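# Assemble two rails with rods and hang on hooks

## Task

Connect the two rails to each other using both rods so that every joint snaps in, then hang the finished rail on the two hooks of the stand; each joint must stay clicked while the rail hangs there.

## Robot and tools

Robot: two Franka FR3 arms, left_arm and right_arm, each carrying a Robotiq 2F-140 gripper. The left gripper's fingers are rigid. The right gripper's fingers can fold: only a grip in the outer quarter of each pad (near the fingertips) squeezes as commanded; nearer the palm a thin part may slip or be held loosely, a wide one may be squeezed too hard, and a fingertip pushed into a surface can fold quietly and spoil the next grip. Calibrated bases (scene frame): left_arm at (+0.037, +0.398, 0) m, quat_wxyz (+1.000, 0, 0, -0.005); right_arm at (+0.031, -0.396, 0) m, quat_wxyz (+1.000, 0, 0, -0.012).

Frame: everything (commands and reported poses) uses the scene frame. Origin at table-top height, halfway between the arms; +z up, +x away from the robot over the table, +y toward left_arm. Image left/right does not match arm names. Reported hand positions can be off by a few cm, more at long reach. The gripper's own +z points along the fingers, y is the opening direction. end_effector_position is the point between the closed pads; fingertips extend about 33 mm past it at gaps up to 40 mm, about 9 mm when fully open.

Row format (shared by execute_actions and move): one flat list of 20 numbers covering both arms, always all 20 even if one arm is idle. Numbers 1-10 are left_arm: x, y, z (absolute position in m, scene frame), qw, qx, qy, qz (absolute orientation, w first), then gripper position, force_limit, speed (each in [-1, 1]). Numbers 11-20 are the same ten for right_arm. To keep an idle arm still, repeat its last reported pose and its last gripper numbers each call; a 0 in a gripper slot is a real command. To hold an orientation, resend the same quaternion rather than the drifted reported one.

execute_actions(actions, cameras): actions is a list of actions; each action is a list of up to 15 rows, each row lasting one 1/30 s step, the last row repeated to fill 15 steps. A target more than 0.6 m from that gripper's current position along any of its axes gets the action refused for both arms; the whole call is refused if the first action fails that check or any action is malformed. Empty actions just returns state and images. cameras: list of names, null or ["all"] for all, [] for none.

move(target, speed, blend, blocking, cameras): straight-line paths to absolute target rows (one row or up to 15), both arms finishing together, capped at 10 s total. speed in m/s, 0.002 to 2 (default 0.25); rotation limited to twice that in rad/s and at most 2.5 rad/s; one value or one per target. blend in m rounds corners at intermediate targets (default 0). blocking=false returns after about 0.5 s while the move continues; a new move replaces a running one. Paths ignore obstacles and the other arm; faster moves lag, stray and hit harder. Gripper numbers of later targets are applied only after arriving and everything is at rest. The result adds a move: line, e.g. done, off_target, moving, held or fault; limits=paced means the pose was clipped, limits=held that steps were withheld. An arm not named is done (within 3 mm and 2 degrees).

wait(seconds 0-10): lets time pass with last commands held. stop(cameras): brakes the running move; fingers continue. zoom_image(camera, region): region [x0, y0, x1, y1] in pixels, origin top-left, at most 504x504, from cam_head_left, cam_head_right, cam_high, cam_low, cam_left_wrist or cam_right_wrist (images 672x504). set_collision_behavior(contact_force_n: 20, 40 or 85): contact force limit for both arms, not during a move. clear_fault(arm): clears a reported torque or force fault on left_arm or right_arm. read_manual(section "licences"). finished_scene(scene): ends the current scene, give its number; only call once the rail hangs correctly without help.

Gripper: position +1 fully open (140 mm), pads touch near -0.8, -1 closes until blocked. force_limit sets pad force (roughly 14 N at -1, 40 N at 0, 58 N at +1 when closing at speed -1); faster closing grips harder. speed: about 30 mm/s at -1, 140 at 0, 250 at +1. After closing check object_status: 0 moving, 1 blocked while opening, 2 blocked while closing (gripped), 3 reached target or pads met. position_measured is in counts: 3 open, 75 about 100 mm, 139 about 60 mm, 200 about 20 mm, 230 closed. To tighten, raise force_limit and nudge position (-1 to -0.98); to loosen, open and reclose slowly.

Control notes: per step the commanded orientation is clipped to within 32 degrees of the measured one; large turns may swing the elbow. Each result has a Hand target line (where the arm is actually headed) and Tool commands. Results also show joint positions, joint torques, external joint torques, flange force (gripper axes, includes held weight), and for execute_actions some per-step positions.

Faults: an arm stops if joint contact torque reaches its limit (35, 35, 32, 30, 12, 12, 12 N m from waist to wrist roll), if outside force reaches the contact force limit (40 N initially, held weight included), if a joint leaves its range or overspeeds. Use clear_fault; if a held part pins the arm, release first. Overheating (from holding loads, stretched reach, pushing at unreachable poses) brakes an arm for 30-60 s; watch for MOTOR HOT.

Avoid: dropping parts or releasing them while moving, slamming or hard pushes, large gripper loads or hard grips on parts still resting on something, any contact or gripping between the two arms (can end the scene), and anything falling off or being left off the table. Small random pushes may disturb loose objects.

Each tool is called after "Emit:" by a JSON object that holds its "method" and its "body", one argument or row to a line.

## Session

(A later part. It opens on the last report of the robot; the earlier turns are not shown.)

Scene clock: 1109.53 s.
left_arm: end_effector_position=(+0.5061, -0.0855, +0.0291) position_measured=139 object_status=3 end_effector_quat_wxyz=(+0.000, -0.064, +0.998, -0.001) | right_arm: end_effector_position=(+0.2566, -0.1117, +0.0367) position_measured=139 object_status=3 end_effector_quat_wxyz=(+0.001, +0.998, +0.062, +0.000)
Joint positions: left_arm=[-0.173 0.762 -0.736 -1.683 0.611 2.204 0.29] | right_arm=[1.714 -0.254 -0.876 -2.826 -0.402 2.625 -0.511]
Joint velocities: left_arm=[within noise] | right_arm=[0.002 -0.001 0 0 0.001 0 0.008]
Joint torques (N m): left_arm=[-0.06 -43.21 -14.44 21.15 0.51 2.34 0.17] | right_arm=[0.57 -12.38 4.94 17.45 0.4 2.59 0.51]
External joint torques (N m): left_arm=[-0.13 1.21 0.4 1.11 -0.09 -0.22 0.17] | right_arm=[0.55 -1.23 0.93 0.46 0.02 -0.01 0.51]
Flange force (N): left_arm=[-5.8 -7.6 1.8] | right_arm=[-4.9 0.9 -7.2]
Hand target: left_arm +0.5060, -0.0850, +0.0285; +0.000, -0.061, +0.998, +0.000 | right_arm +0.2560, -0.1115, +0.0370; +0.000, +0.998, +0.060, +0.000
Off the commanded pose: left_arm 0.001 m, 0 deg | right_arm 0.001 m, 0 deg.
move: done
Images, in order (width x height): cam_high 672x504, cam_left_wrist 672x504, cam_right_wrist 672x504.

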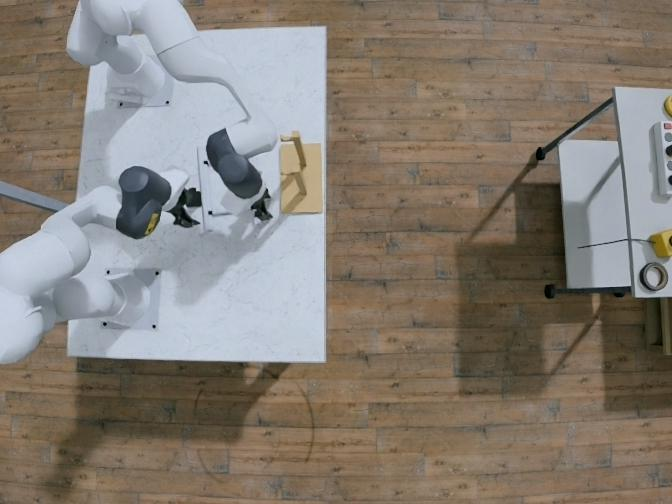

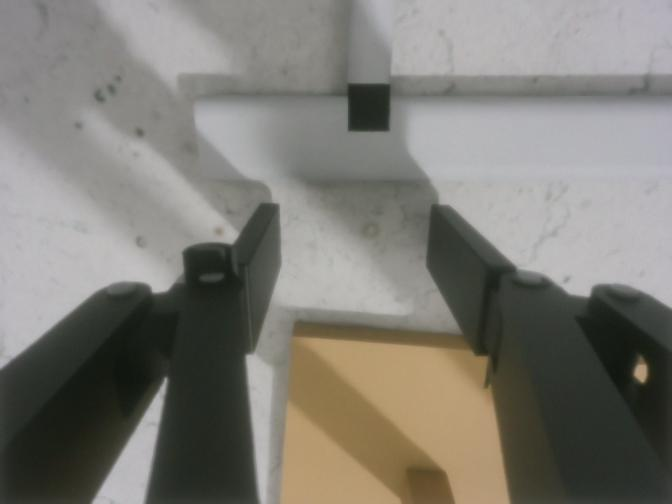

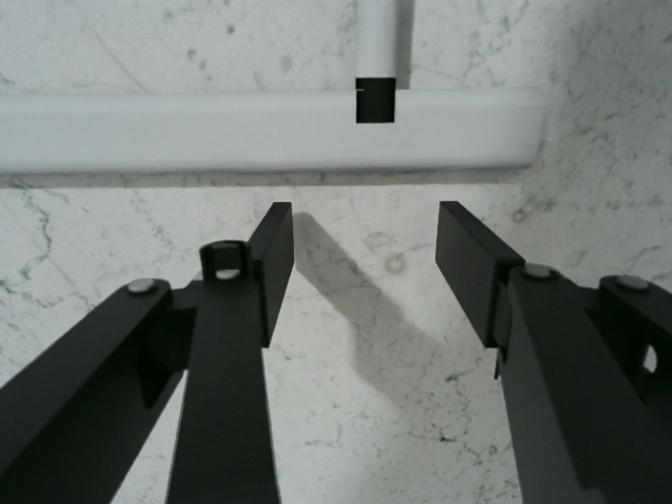

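Emit:
{"method": "move", "body": {
  "target": [
    [0.508, -0.085, 0.055, 0, 0.06105, -0.99813, 0, -0.08, -0.05, -1, 0.250, -0.1115, 0.055, 0, 0.99819, 0.06018, 0, -0.08, -0.05, -1],
    [0.490, 0.089, 0.055, 0, 0.06105, -0.99813, 0, -0.08, -0.05, -1, 0.230, 0.063, 0.055, 0, 0.99819, 0.06018, 0, -0.08, -0.05, -1]
  ],
  "speed": [0.06, 0.08],
  "blend": [0.01, 0],
  "cameras": ["cam_left_wrist", "cam_right_wrist", "cam_high", "cam_head_left"]
}}

Scene clock: 1131.43 s.
left_arm: end_effector_position=(+0.4900, +0.0896, +0.0551) position_measured=139 object_status=3 end_effector_quat_wxyz=(-0.001, -0.065, +0.998, +0.001) | right_arm: end_effector_position=(+0.2306, +0.0632, +0.0556) position_measured=139 object_status=3 end_effector_quat_wxyz=(-0.001, +0.998, +0.058, +0.001)
Joint positions: left_arm=[0.385 0.432 -0.985 -2.197 0.527 2.372 0.48] | right_arm=[1.935 0.166 -0.737 -2.391 0.186 2.509 -0.658]
Joint velocities: left_arm=[0.001 0 0 0 -0.001 0 0.006] | right_arm=[0.001 -0.001 0.001 0 0.001 -0.001 -0.007]
Joint torques (N m): left_arm=[0.57 -26.34 -10.62 20 0.68 2.83 0.2] | right_arm=[0.51 -26.47 -2.23 21.08 0.83 2.28 -0.05]
External joint torques (N m): left_arm=[0.62 0.76 0.35 0.38 0.16 0.3 0.2] | right_arm=[0.54 -0.72 1 1.07 0.36 -0.36 -0.05]
Flange force (N): left_arm=[-2.5 -0.3 1.7] | right_arm=[0.8 -3.8 -0.8]
Hand target: left_arm +0.4900, +0.0890, +0.0550; +0.000, -0.061, +0.998, +0.000 | right_arm +0.2300, +0.0630, +0.0550; +0.000, +0.998, +0.060, +0.000
Off the commanded pose: left_arm 0.001 m, 0 deg | right_arm 0.001 m, 0 deg.
move: done
Images, in order (width x height): cam_head_left 672x504, cam_high 672x504, cam_left_wrist 672x504, cam_right_wrist 672x504.

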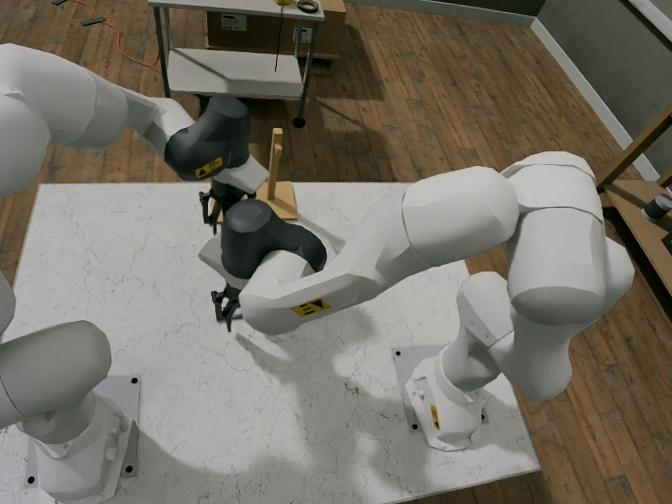

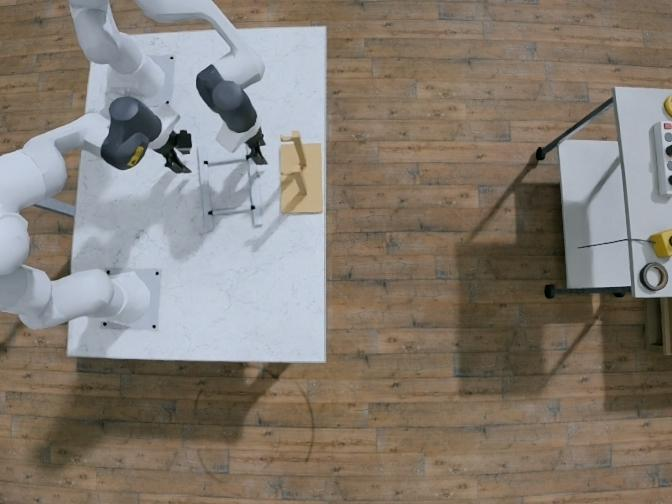

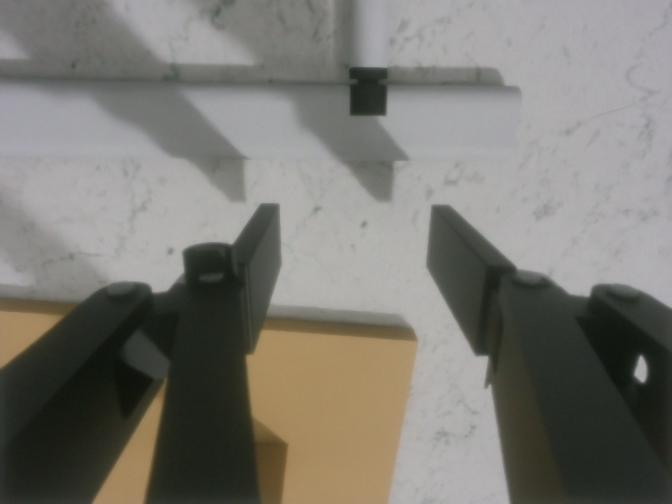

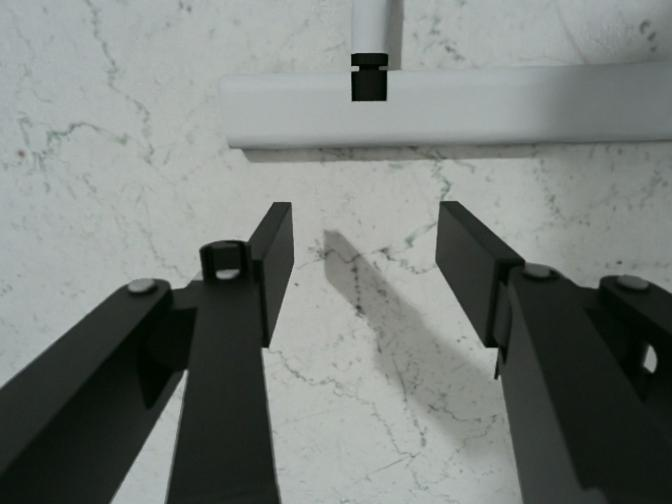

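Emit:
{"method": "move", "body": {
  "target": [
    [0.488, 0.0935, 0.0295, 0, 0.06105, -0.99813, 0, -0.08, -0.05, -1, 0.235, 0.0615, 0.0360, 0, 0.99819, 0.06018, 0, -0.08, -0.05, -1],
    [0.4775, 0.0930, 0.0295, 0, 0.06105, -0.99813, 0, -0.08, -0.05, -1, 0.2465, 0.0620, 0.0360, 0, 0.99819, 0.06018, 0, -0.08, -0.05, -1]
  ],
  "speed": [0.04, 0.02],
  "blend": [0.0, 0],
  "cameras": ["cam_left_wrist", "cam_right_wrist"]
}}

Emit:
{"method": "zoom_image", "body": {
  "camera": "cam_left_wrist",
  "region": [315, 70, 399, 154]
}}

Emit:
{"method": "zoom_image", "body": {
  "camera": "cam_right_wrist",
  "region": [328, 70, 412, 154]
}}

Scene clock: 1151.27 s.
left_arm: end_effector_position=(+0.4773, +0.0936, +0.0288) position_measured=139 object_status=3 end_effector_quat_wxyz=(+0.000, -0.058, +0.998, +0.001) | right_arm: end_effector_position=(+0.2466, +0.0615, +0.0364) position_measured=139 object_status=3 end_effector_quat_wxyz=(+0.000, +0.998, +0.058, +0.000)
Joint positions: left_arm=[0.349 0.45 -0.934 -2.244 0.574 2.437 0.452] | right_arm=[1.86 0.233 -0.686 -2.372 0.259 2.538 -0.739]
Joint velocities: left_arm=[within noise] | right_arm=[0 0.002 0.001 0.001 0 -0.001 -0.005]
Joint torques (N m): left_arm=[0.59 -27.81 -10.36 18.97 0.09 2.8 -0.14] | right_arm=[0.53 -28.98 -3.29 20.47 0.72 2.59 0.04]
External joint torques (N m): left_arm=[0.77 0.07 0.65 0.37 -0.39 0.26 -0.14] | right_arm=[0.64 -0.88 1.08 1.08 0.26 -0.06 0.04]
Flange force (N): left_arm=[-0.7 1.0 -0.2] | right_arm=[-0.1 -2.8 -0.7]
Hand target: left_arm +0.4775, +0.0930, +0.0295; +0.000, -0.061, +0.998, +0.000 | right_arm +0.2465, +0.0620, +0.0360; +0.000, +0.998, +0.060, +0.000
Off the commanded pose: left_arm 0.001 m, 0 deg | right_arm 0.001 m, 0 deg.
move: done
Images, in order (width x height): cam_left_wrist 672x504, cam_right_wrist 672x504.

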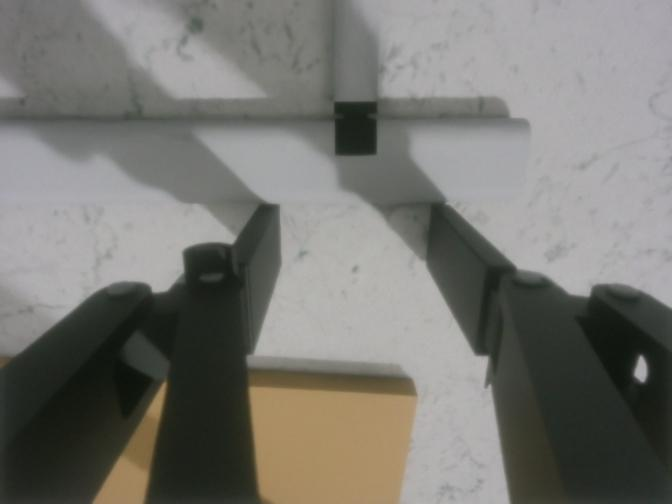

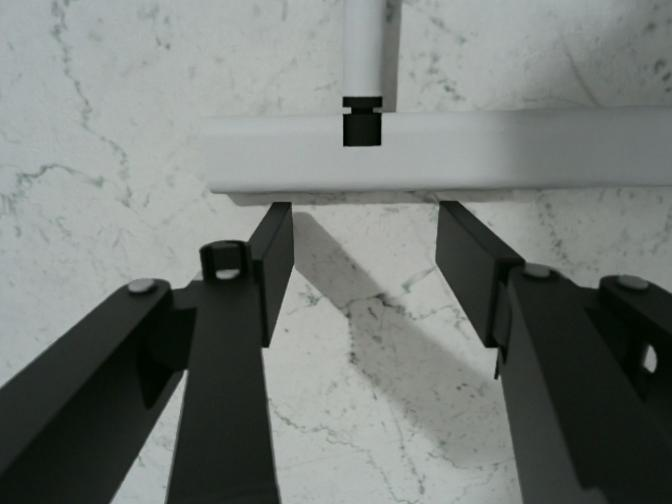

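Scaled by 6.000 from the camera's 672x504 image, which has a finer 960x720 frame.

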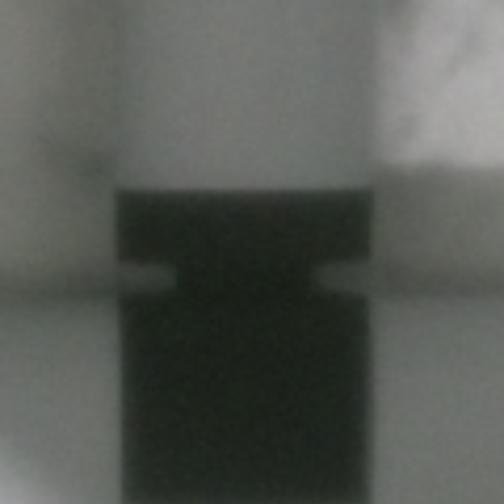

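Scaled by 6.000 from the camera's 672x504 image, which has a finer 960x720 frame.

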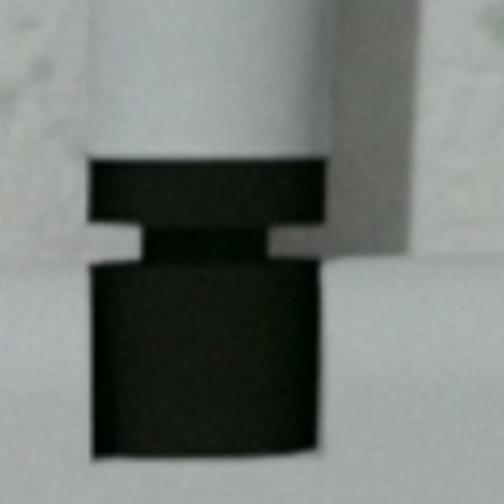

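Emit:
{"method": "move", "body": {
  "target": [0.4715, 0.0920, 0.0295, 0, 0.06105, -0.99813, 0, -0.08, -0.05, -1, 0.2520, 0.0625, 0.0360, 0, 0.99819, 0.06018, 0, -0.08, -0.05, -1],
  "speed": 0.01,
  "cameras": ["cam_left_wrist", "cam_right_wrist"]
}}

Emit:
{"method": "zoom_image", "body": {
  "camera": "cam_left_wrist",
  "region": [315, 70, 399, 154]
}}

Emit:
{"method": "zoom_image", "body": {
  "camera": "cam_right_wrist",
  "region": [328, 70, 412, 154]
}}

Scene clock: 1159.00 s.
left_arm: end_effector_position=(+0.4746, +0.0942, +0.0295) position_measured=139 object_status=3 end_effector_quat_wxyz=(+0.002, -0.061, +0.998, +0.001) | right_arm: end_effector_position=(+0.2500, +0.0627, +0.0366) position_measured=139 object_status=3 end_effector_quat_wxyz=(+0.000, +0.998, +0.060, +0.000)
Joint positions: left_arm=[0.354 0.439 -0.939 -2.258 0.57 2.447 0.444] | right_arm=[1.843 0.238 -0.676 -2.363 0.263 2.534 -0.751]
Joint velocities: left_arm=[0 -0.001 -0.001 -0.001 0 -0.001 -0.004] | right_arm=[-0.003 0 0.001 0.002 0.001 -0.001 -0.004]
Joint torques (N m): left_arm=[-0.77 -26.67 -11.88 17.59 -0.34 2.51 -0.04] | right_arm=[0.05 -28.62 -5.27 20.49 0.58 2.83 0.01]
External joint torques (N m): left_arm=[-0.79 0.67 -1.33 -1.01 -0.81 -0.01 -0.04] | right_arm=[0.01 -0.14 -0.97 1.13 0.13 0.2 0.01]
Flange force (N): left_arm=[3.5 1.1 -2.8] | right_arm=[1.7 -1.8 -1.2]
Hand target: left_arm +0.4715, +0.0920, +0.0295; +0.000, -0.061, +0.998, +0.000 | right_arm +0.2520, +0.0625, +0.0360; +0.000, +0.998, +0.060, +0.000
Off the commanded pose: left_arm 0.004 m, 0 deg | right_arm 0.002 m, 0 deg.
move: off_target (left_arm)
Images, in order (width x height): cam_left_wrist 672x504, cam_right_wrist 672x504.

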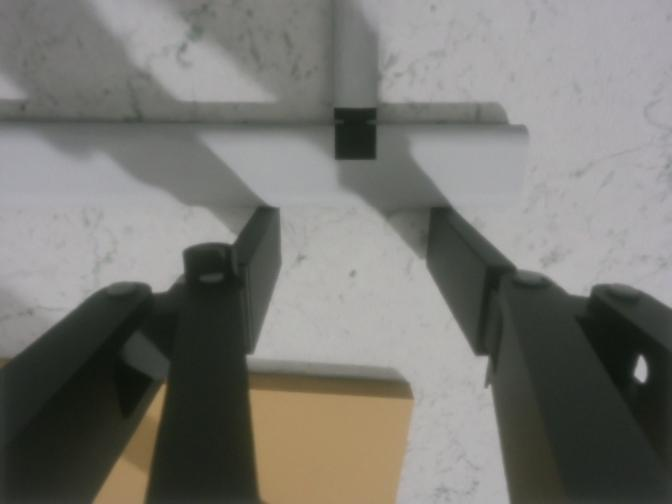

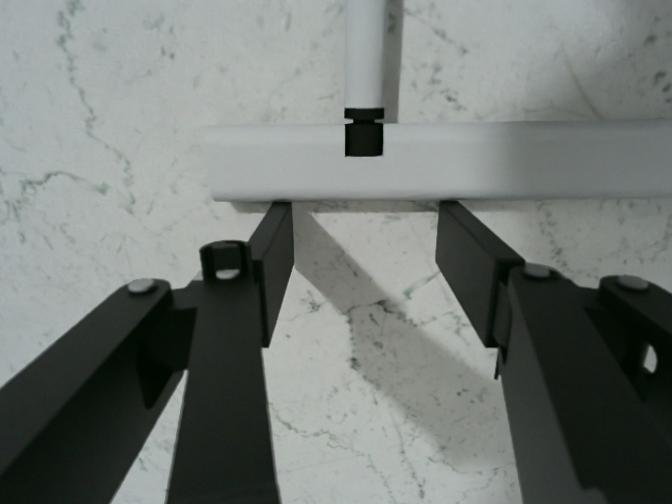

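Scaled by 6.000 from the camera's 672x504 image, which has a finer 960x720 frame.

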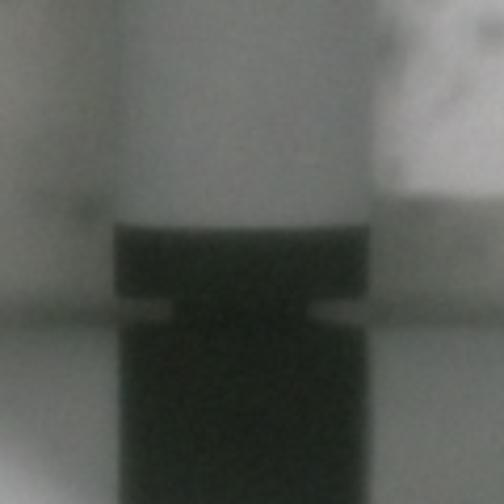

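Scaled by 6.000 from the camera's 672x504 image, which has a finer 960x720 frame.

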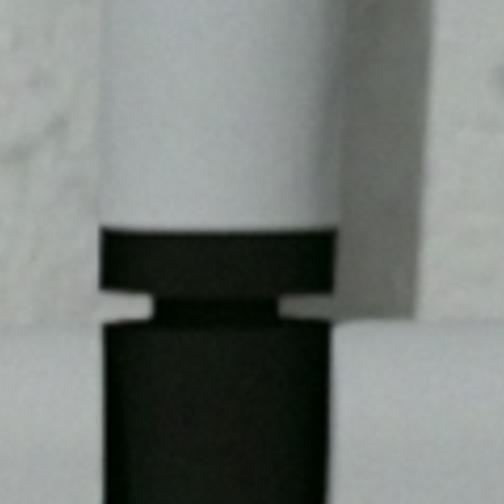

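Contact on both sides. Continue squeezing in increments.

Emit:
{"method": "move", "body": {
  "target": [0.4665, 0.0908, 0.0293, 0, 0.06105, -0.99813, 0, -0.08, -0.05, -1, 0.2560, 0.0630, 0.0360, 0, 0.99819, 0.06018, 0, -0.08, -0.05, -1],
  "speed": 0.01,
  "cameras": ["cam_left_wrist", "cam_right_wrist"]
}}

Emit:
{"method": "zoom_image", "body": {
  "camera": "cam_left_wrist",
  "region": [315, 80, 399, 164]
}}

Emit:
{"method": "zoom_image", "body": {
  "camera": "cam_right_wrist",
  "region": [328, 80, 412, 164]
}}

Scene clock: 1165.07 s.
left_arm: end_effector_position=(+0.4734, +0.0942, +0.0306) position_measured=139 object_status=3 end_effector_quat_wxyz=(+0.004, -0.064, +0.998, +0.000) | right_arm: end_effector_position=(+0.2503, +0.0628, +0.0365) position_measured=139 object_status=3 end_effector_quat_wxyz=(+0.001, +0.998, +0.060, -0.003)
Joint positions: left_arm=[0.36 0.43 -0.945 -2.268 0.57 2.455 0.435] | right_arm=[1.832 0.241 -0.667 -2.356 0.266 2.525 -0.756]
Joint velocities: left_arm=[0 0 0 -0.001 -0.001 0 -0.006] | right_arm=[-0.004 0.001 0.002 0.001 0 -0.002 -0.002]
Joint torques (N m): left_arm=[-1.98 -25.22 -12.82 15.58 -0.55 2.15 0.16] | right_arm=[-1.33 -27.71 -5.69 21.75 0.19 3.63 -0.06]
External joint torques (N m): left_arm=[-2.05 1.69 -2.48 -3 -1.02 -0.38 0.17] | right_arm=[-1.33 1.12 -1.34 2.33 -0.26 1.01 -0.06]
Flange force (N): left_arm=[7.4 1.9 -3.0] | right_arm=[7.6 -6.7 3.6]
Hand target: left_arm +0.4665, +0.0908, +0.0293; +0.000, -0.061, +0.998, +0.000 | right_arm +0.2560, +0.0629, +0.0361; +0.000, +0.998, +0.060, +0.000
Off the commanded pose: left_arm 0.008 m, 1 deg | right_arm 0.006 m, 0 deg.
move: off_target (left_arm, right_arm)
Images, in order (width x height): cam_left_wrist 672x504, cam_right_wrist 672x504.

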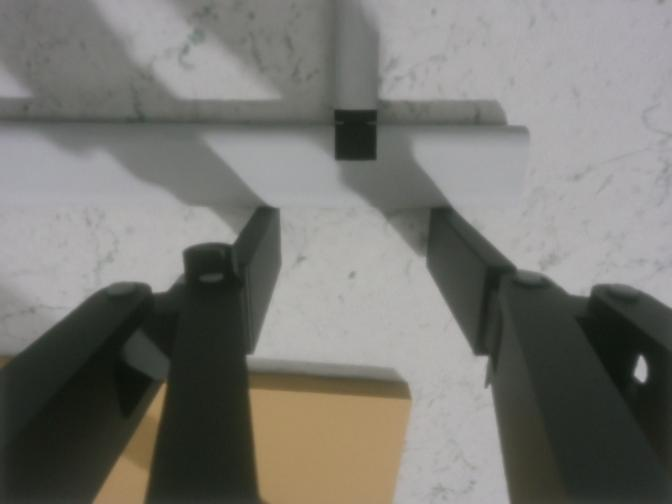

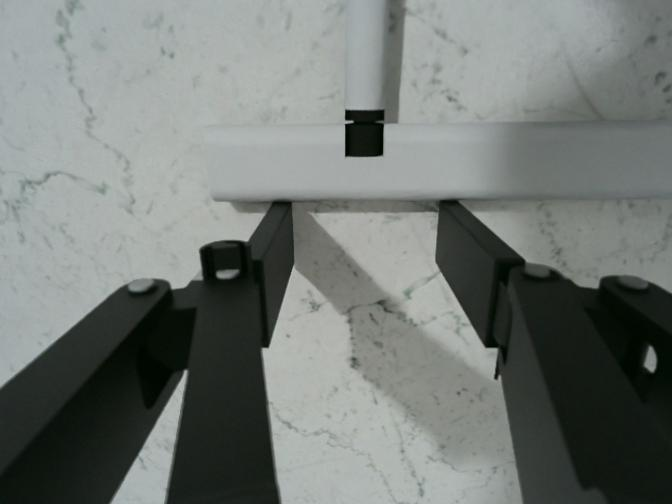

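Scaled by 6.000 from the camera's 672x504 image, which has a finer 960x720 frame.

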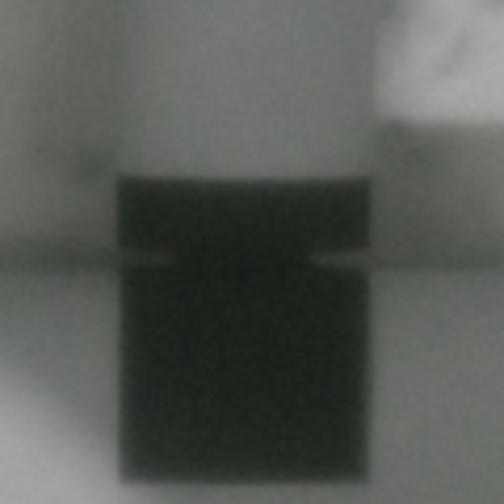

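Scaled by 6.000 from the camera's 672x504 image, which has a finer 960x720 frame.

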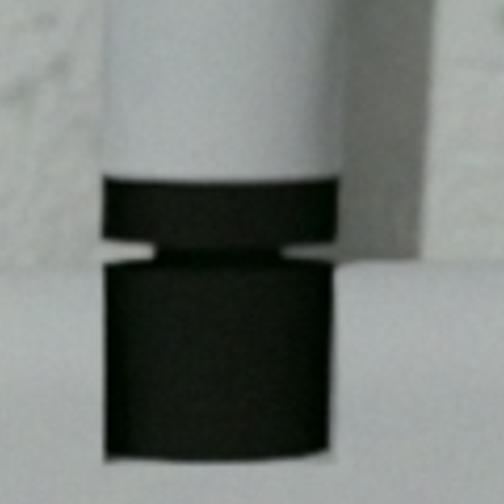

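Emit:
{"method": "move", "body": {
  "target": [0.4620, 0.0898, 0.0291, 0, 0.06105, -0.99813, 0, -0.08, -0.05, -1, 0.2595, 0.0634, 0.0360, 0, 0.99819, 0.06018, 0, -0.08, -0.05, -1],
  "speed": 0.01,
  "cameras": ["cam_left_wrist", "cam_right_wrist"]
}}

Emit:
{"method": "zoom_image", "body": {
  "camera": "cam_left_wrist",
  "region": [315, 80, 399, 164]
}}

Emit:
{"method": "zoom_image", "body": {
  "camera": "cam_right_wrist",
  "region": [328, 80, 412, 164]
}}

Scene clock: 1172.03 s.
left_arm: end_effector_position=(+0.4712, +0.0940, +0.0312) position_measured=139 object_status=3 end_effector_quat_wxyz=(+0.006, -0.067, +0.998, -0.001) | right_arm: end_effector_position=(+0.2508, +0.0630, +0.0363) position_measured=139 object_status=3 end_effector_quat_wxyz=(+0.003, +0.998, +0.059, -0.005)
Joint positions: left_arm=[0.365 0.423 -0.952 -2.277 0.57 2.461 0.426] | right_arm=[1.821 0.244 -0.659 -2.35 0.269 2.517 -0.759]
Joint velocities: left_arm=[0 0.001 0 0 -0.001 0.002 -0.004] | right_arm=[within noise]
Joint torques (N m): left_arm=[-3.43 -24.05 -13.85 14.4 -0.72 2.01 0.23] | right_arm=[-3.11 -27.42 -7.43 21.57 -0.21 4.32 -0.34]
External joint torques (N m): left_arm=[-3.38 2.56 -3.52 -4.23 -1.19 -0.54 0.23] | right_arm=[-3.1 1.7 -3.06 2.05 -0.66 1.71 -0.34]
Flange force (N): left_arm=[9.6 0.8 -2.1] | right_arm=[10.7 -4.3 5.2]
Hand target: left_arm +0.4621, +0.0899, +0.0291; +0.000, -0.061, +0.998, +0.000 | right_arm +0.2594, +0.0633, +0.0361; +0.000, +0.998, +0.060, +0.000
Off the commanded pose: left_arm 0.010 m, 1 deg | right_arm 0.009 m, 1 deg.
move: off_target (left_arm, right_arm)
Images, in order (width x height): cam_left_wrist 672x504, cam_right_wrist 672x504.

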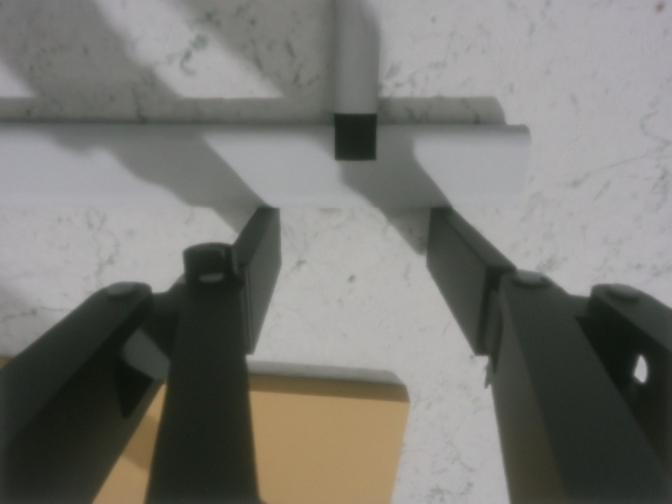

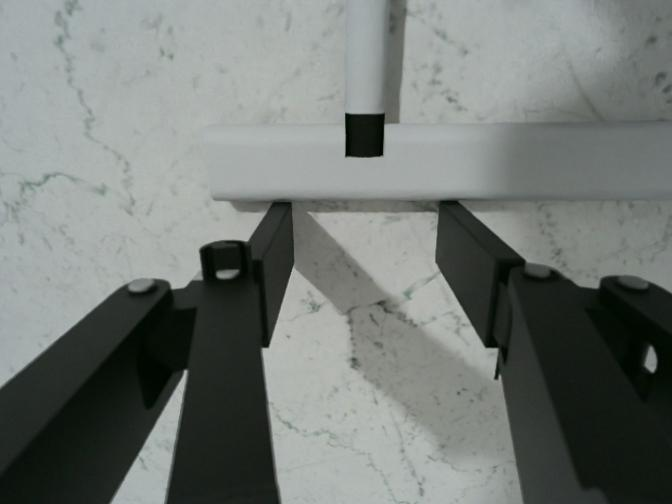

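Scaled by 6.000 from the camera's 672x504 image, which has a finer 960x720 frame.

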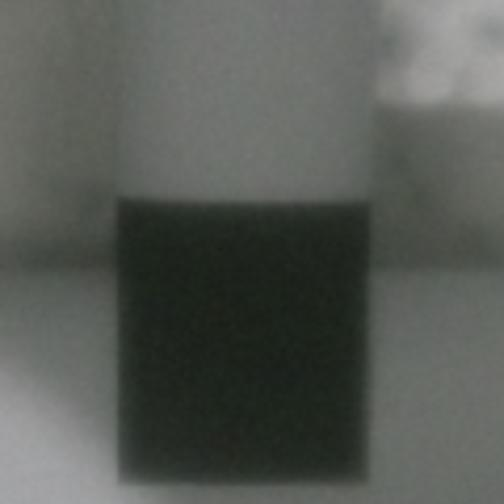

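Scaled by 6.000 from the camera's 672x504 image, which has a finer 960x720 frame.

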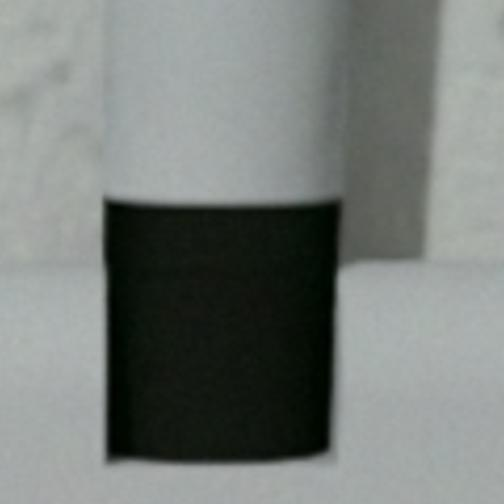

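Emit:
{"method": "move", "body": {
  "target": [
    [0.474, 0.0925, 0.0293, 0, 0.06105, -0.99813, 0, -0.08, -0.05, -1, 0.2495, 0.0622, 0.0362, 0, 0.99819, 0.06018, 0, -0.08, -0.05, -1],
    [0.488, 0.0940, 0.0305, 0, 0.06105, -0.99813, 0, -0.08, -0.05, -1, 0.2350, 0.0612, 0.0375, 0, 0.99819, 0.06018, 0, -0.08, -0.05, -1]
  ],
  "speed": [0.02, 0.03],
  "blend": [0.005, 0]
}}

Emit:
{"method": "zoom_image", "body": {
  "camera": "cam_high",
  "region": [170, 120, 290, 240]
}}

Emit:
{"method": "zoom_image", "body": {
  "camera": "cam_left_wrist",
  "region": [315, 50, 415, 150]
}}

Emit:
{"method": "zoom_image", "body": {
  "camera": "cam_right_wrist",
  "region": [315, 50, 415, 150]
}}

Scene clock: 1178.80 s.
left_arm: end_effector_position=(+0.4881, +0.0935, +0.0310) position_measured=139 object_status=3 end_effector_quat_wxyz=(+0.000, -0.064, +0.998, -0.001) | right_arm: end_effector_position=(+0.2344, +0.0608, +0.0367) position_measured=139 object_status=3 end_effector_quat_wxyz=(+0.001, +0.998, +0.062, -0.001)
Joint positions: left_arm=[0.355 0.471 -0.935 -2.215 0.585 2.422 0.447] | right_arm=[1.875 0.216 -0.681 -2.388 0.244 2.54 -0.717]
Joint velocities: left_arm=[within noise] | right_arm=[-0.001 0 0.001 -0.001 0.001 0 0.007]
Joint torques (N m): left_arm=[-0.56 -27.48 -10.57 19.71 0.66 2.36 0.23] | right_arm=[1.69 -29.66 -3.73 19.77 0.28 2.91 0.52]
External joint torques (N m): left_arm=[-0.54 1.06 0.87 1.01 0.17 -0.18 0.23] | right_arm=[1.68 -1.86 0.19 0.39 -0.16 0.28 0.52]
Flange force (N): left_arm=[-6.9 -6.7 5.4] | right_arm=[-7.1 4.3 -8.0]
Hand target: left_arm +0.4880, +0.0940, +0.0305; +0.000, -0.061, +0.998, +0.000 | right_arm +0.2350, +0.0612, +0.0375; +0.000, +0.998, +0.060, +0.000
Off the commanded pose: left_arm 0.001 m, 0 deg | right_arm 0.001 m, 0 deg.
move: done

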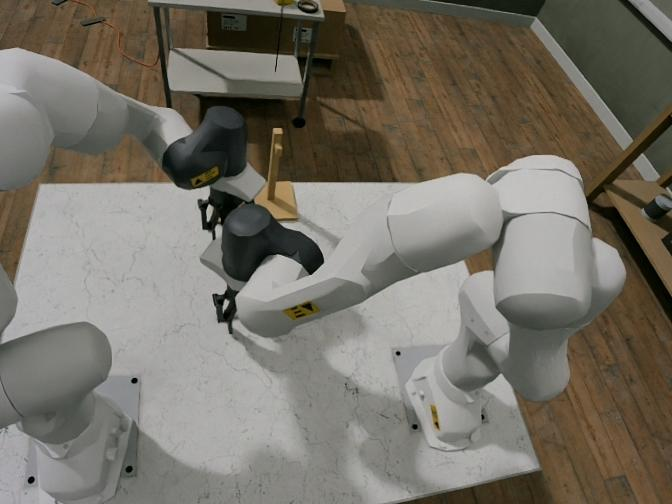

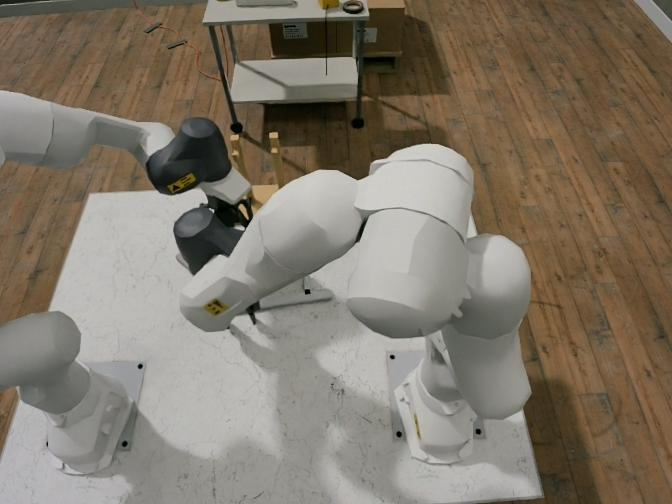

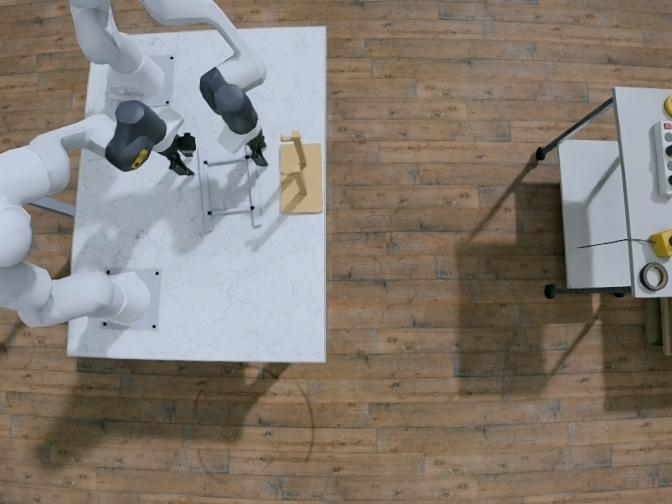

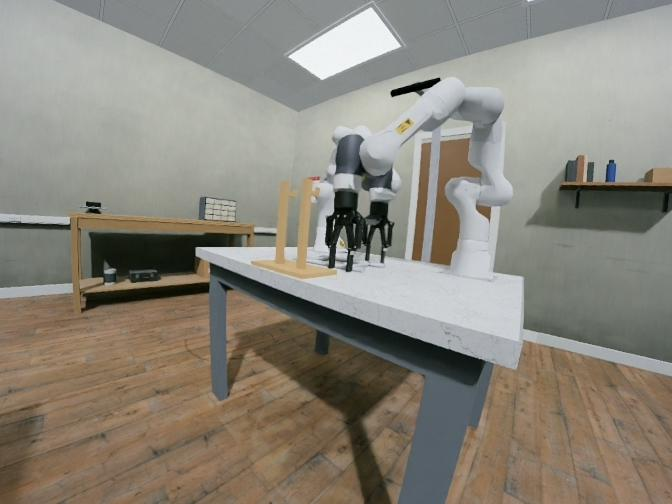

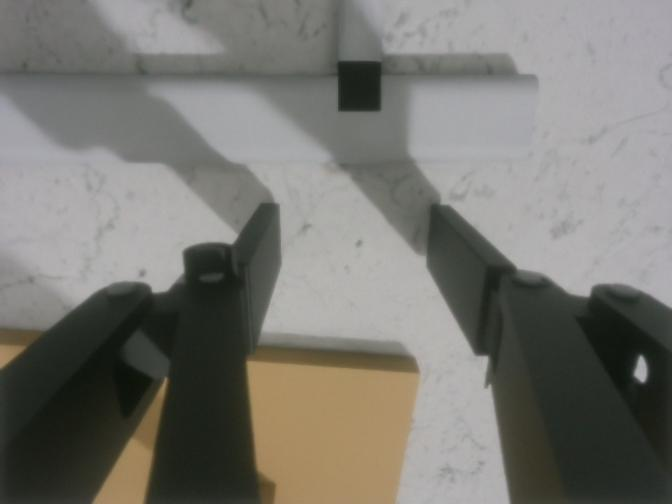

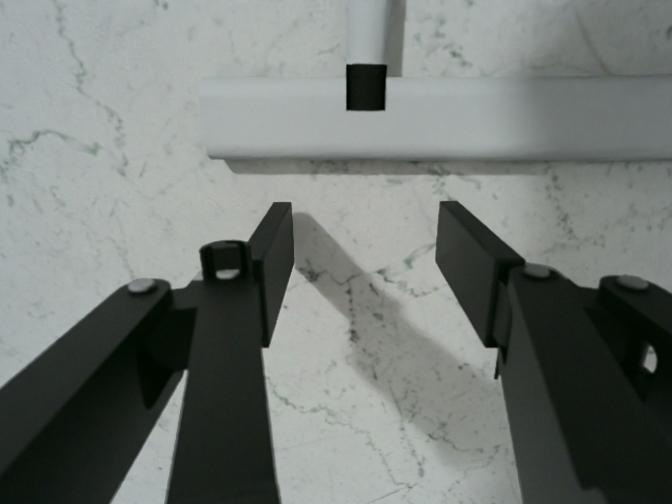

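Scaled by 4.200 from the camera's 672x504 image, which has a finer 960x720 frame.

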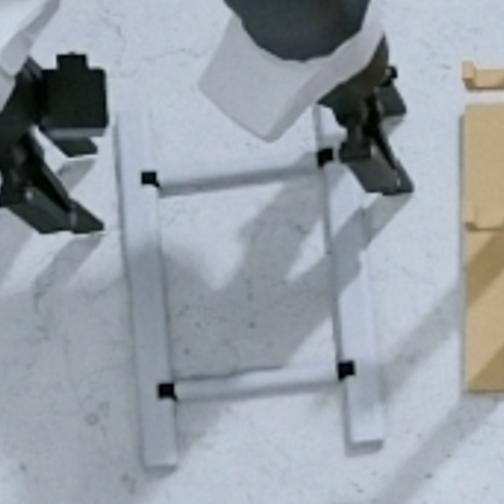

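Scaled by 5.040 from the camera's 672x504 image, which has a finer 960x720 frame.

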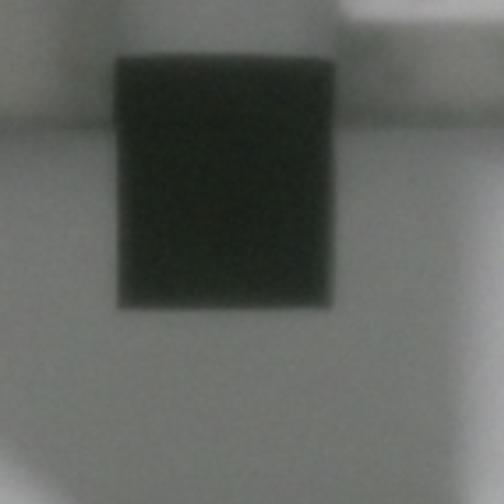

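Scaled by 5.040 from the camera's 672x504 image, which has a finer 960x720 frame.

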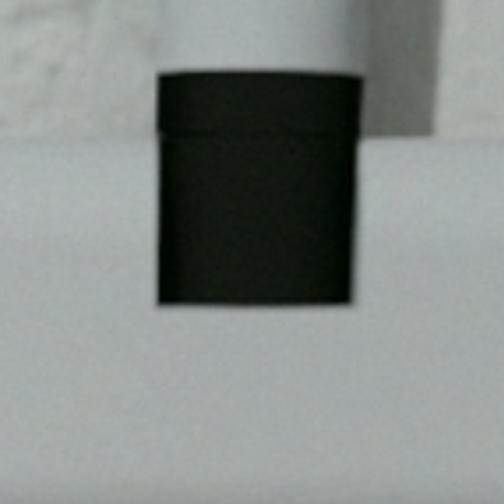

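Emit:
{"method": "move", "body": {
  "target": [
    [0.485, 0.0940, 0.12, 0, 0.06105, -0.99813, 0, -0.08, -0.05, -1, 0.230, 0.0612, 0.15, 0, 0.99819, 0.06018, 0, -0.08, -0.05, -1],
    [0.455, 0.007, 0.13, 0, 0.75070, -0.66064, 0, -0.2, -0.05, -1, 0.25, -0.28, 0.30, 0, 1, 0, 0, -0.08, -0.05, -1]
  ],
  "speed": [0.1, 0.2],
  "blend": [0.02, 0]
}}

Scene clock: 1219.60 s.
left_arm: end_effector_position=(+0.4550, +0.0064, +0.1304) position_measured=154 object_status=0 end_effector_quat_wxyz=(+0.000, +0.750, -0.662, +0.001) | right_arm: end_effector_position=(+0.2491, -0.2789, +0.2991) position_measured=139 object_status=3 end_effector_quat_wxyz=(+0.000, +1.000, -0.002, -0.002)
Joint positions: left_arm=[-0.111 0.217 -0.654 -2.086 0.169 2.254 -0.994] | right_arm=[1.307 -1.212 -0.486 -2.649 -0.45 1.487 -0.507]
Joint velocities: within noise
Joint torques (N m): left_arm=[-0.33 -30.57 -3.08 23.92 0.54 2.49 -0.13] | right_arm=[1.13 7.43 10.29 21.87 0.75 2.33 -0.08]
External joint torques (N m): left_arm=[-0.36 1.02 0.97 1.12 -0.09 -0.15 -0.13] | right_arm=[1.11 -0.1 0.49 0.83 -0.04 -0.28 -0.08]
Flange force (N): left_arm=[6.9 -5.5 1.1] | right_arm=[0.2 -1.4 -3.8]
Hand target: left_arm +0.4550, +0.0070, +0.1300; +0.000, +0.751, -0.661, +0.000 | right_arm +0.2500, -0.2800, +0.3000; +0.000, +1.000, +0.000, +0.000
Off the commanded pose: left_arm 0.001 m, 0 deg | right_arm 0.002 m, 0 deg.
move: done

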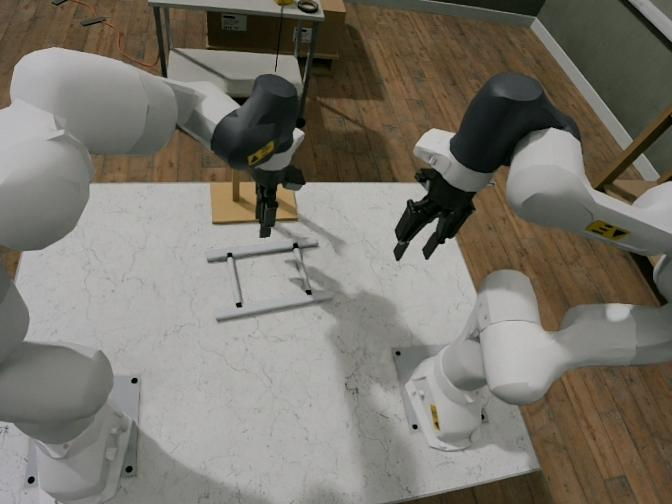

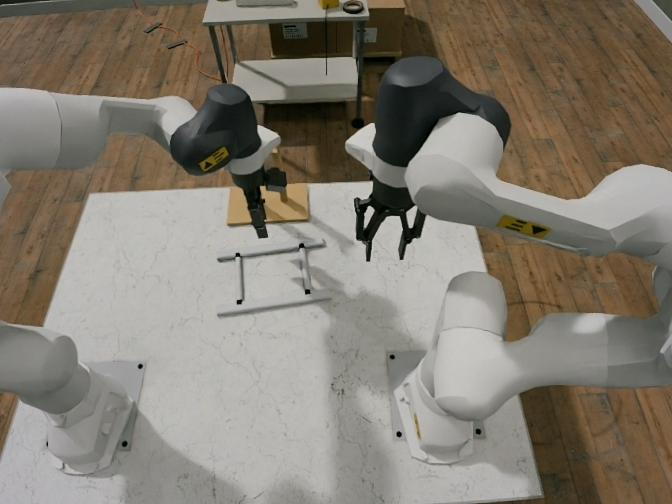

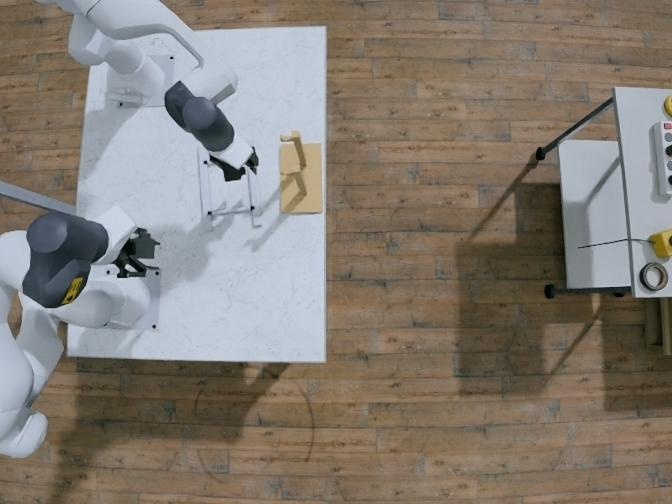

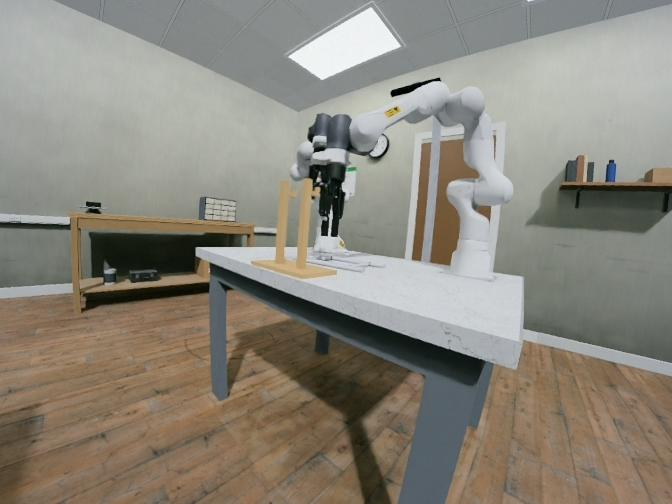

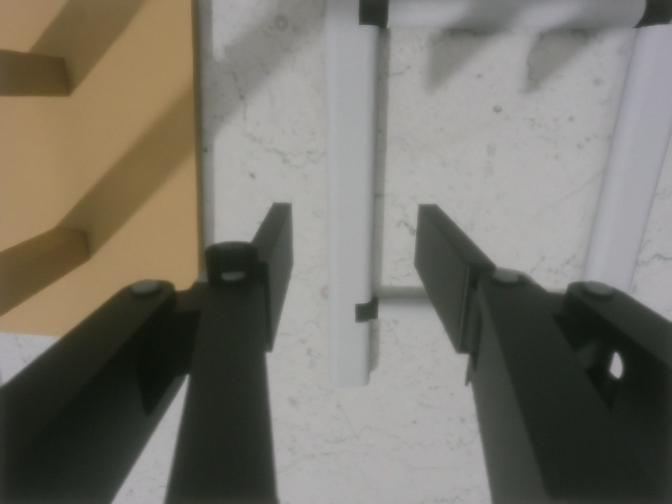

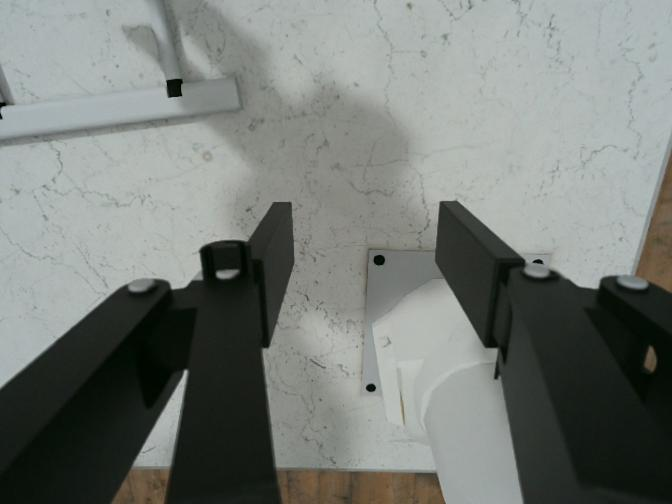

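Emit:
{"method": "zoom_image", "body": {
  "camera": "cam_left_wrist",
  "region": [320, 0, 420, 60]
}}

Emit:
{"method": "zoom_image", "body": {
  "camera": "cam_right_wrist",
  "region": [120, 40, 240, 130]
}}

Emit:
{"method": "zoom_image", "body": {
  "camera": "cam_left_wrist",
  "region": [600, 0, 672, 60]
}}

Emit:
{"method": "zoom_image", "body": {
  "camera": "cam_high",
  "region": [180, 130, 340, 240]
}}

Scaled by 5.040 from the camera's 672x504 image, which has a finer 960x720 frame.

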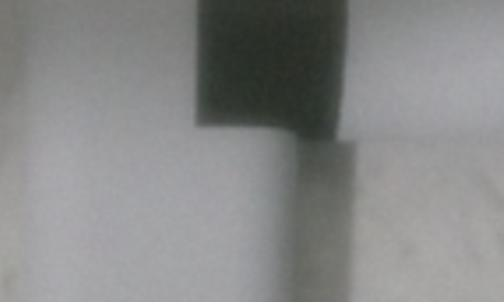

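Scaled by 4.200 from the camera's 672x504 image, which has a finer 960x720 frame.

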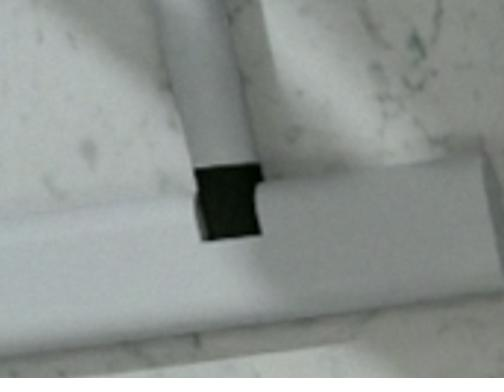

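Scaled by 7.000 from the camera's 672x504 image, which has a finer 960x720 frame.

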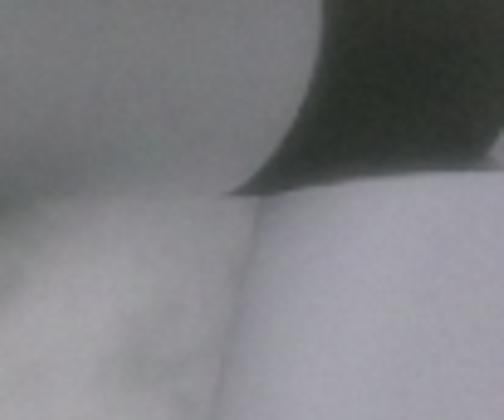

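Scaled by 3.150 from the camera's 672x504 image, which has a finer 960x720 frame.

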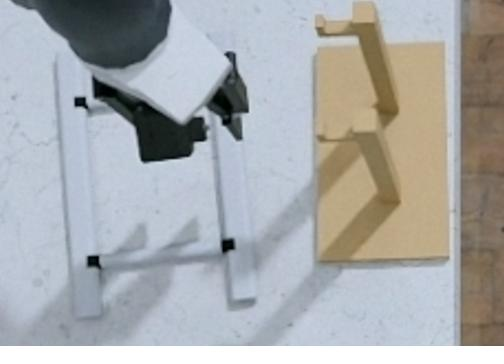

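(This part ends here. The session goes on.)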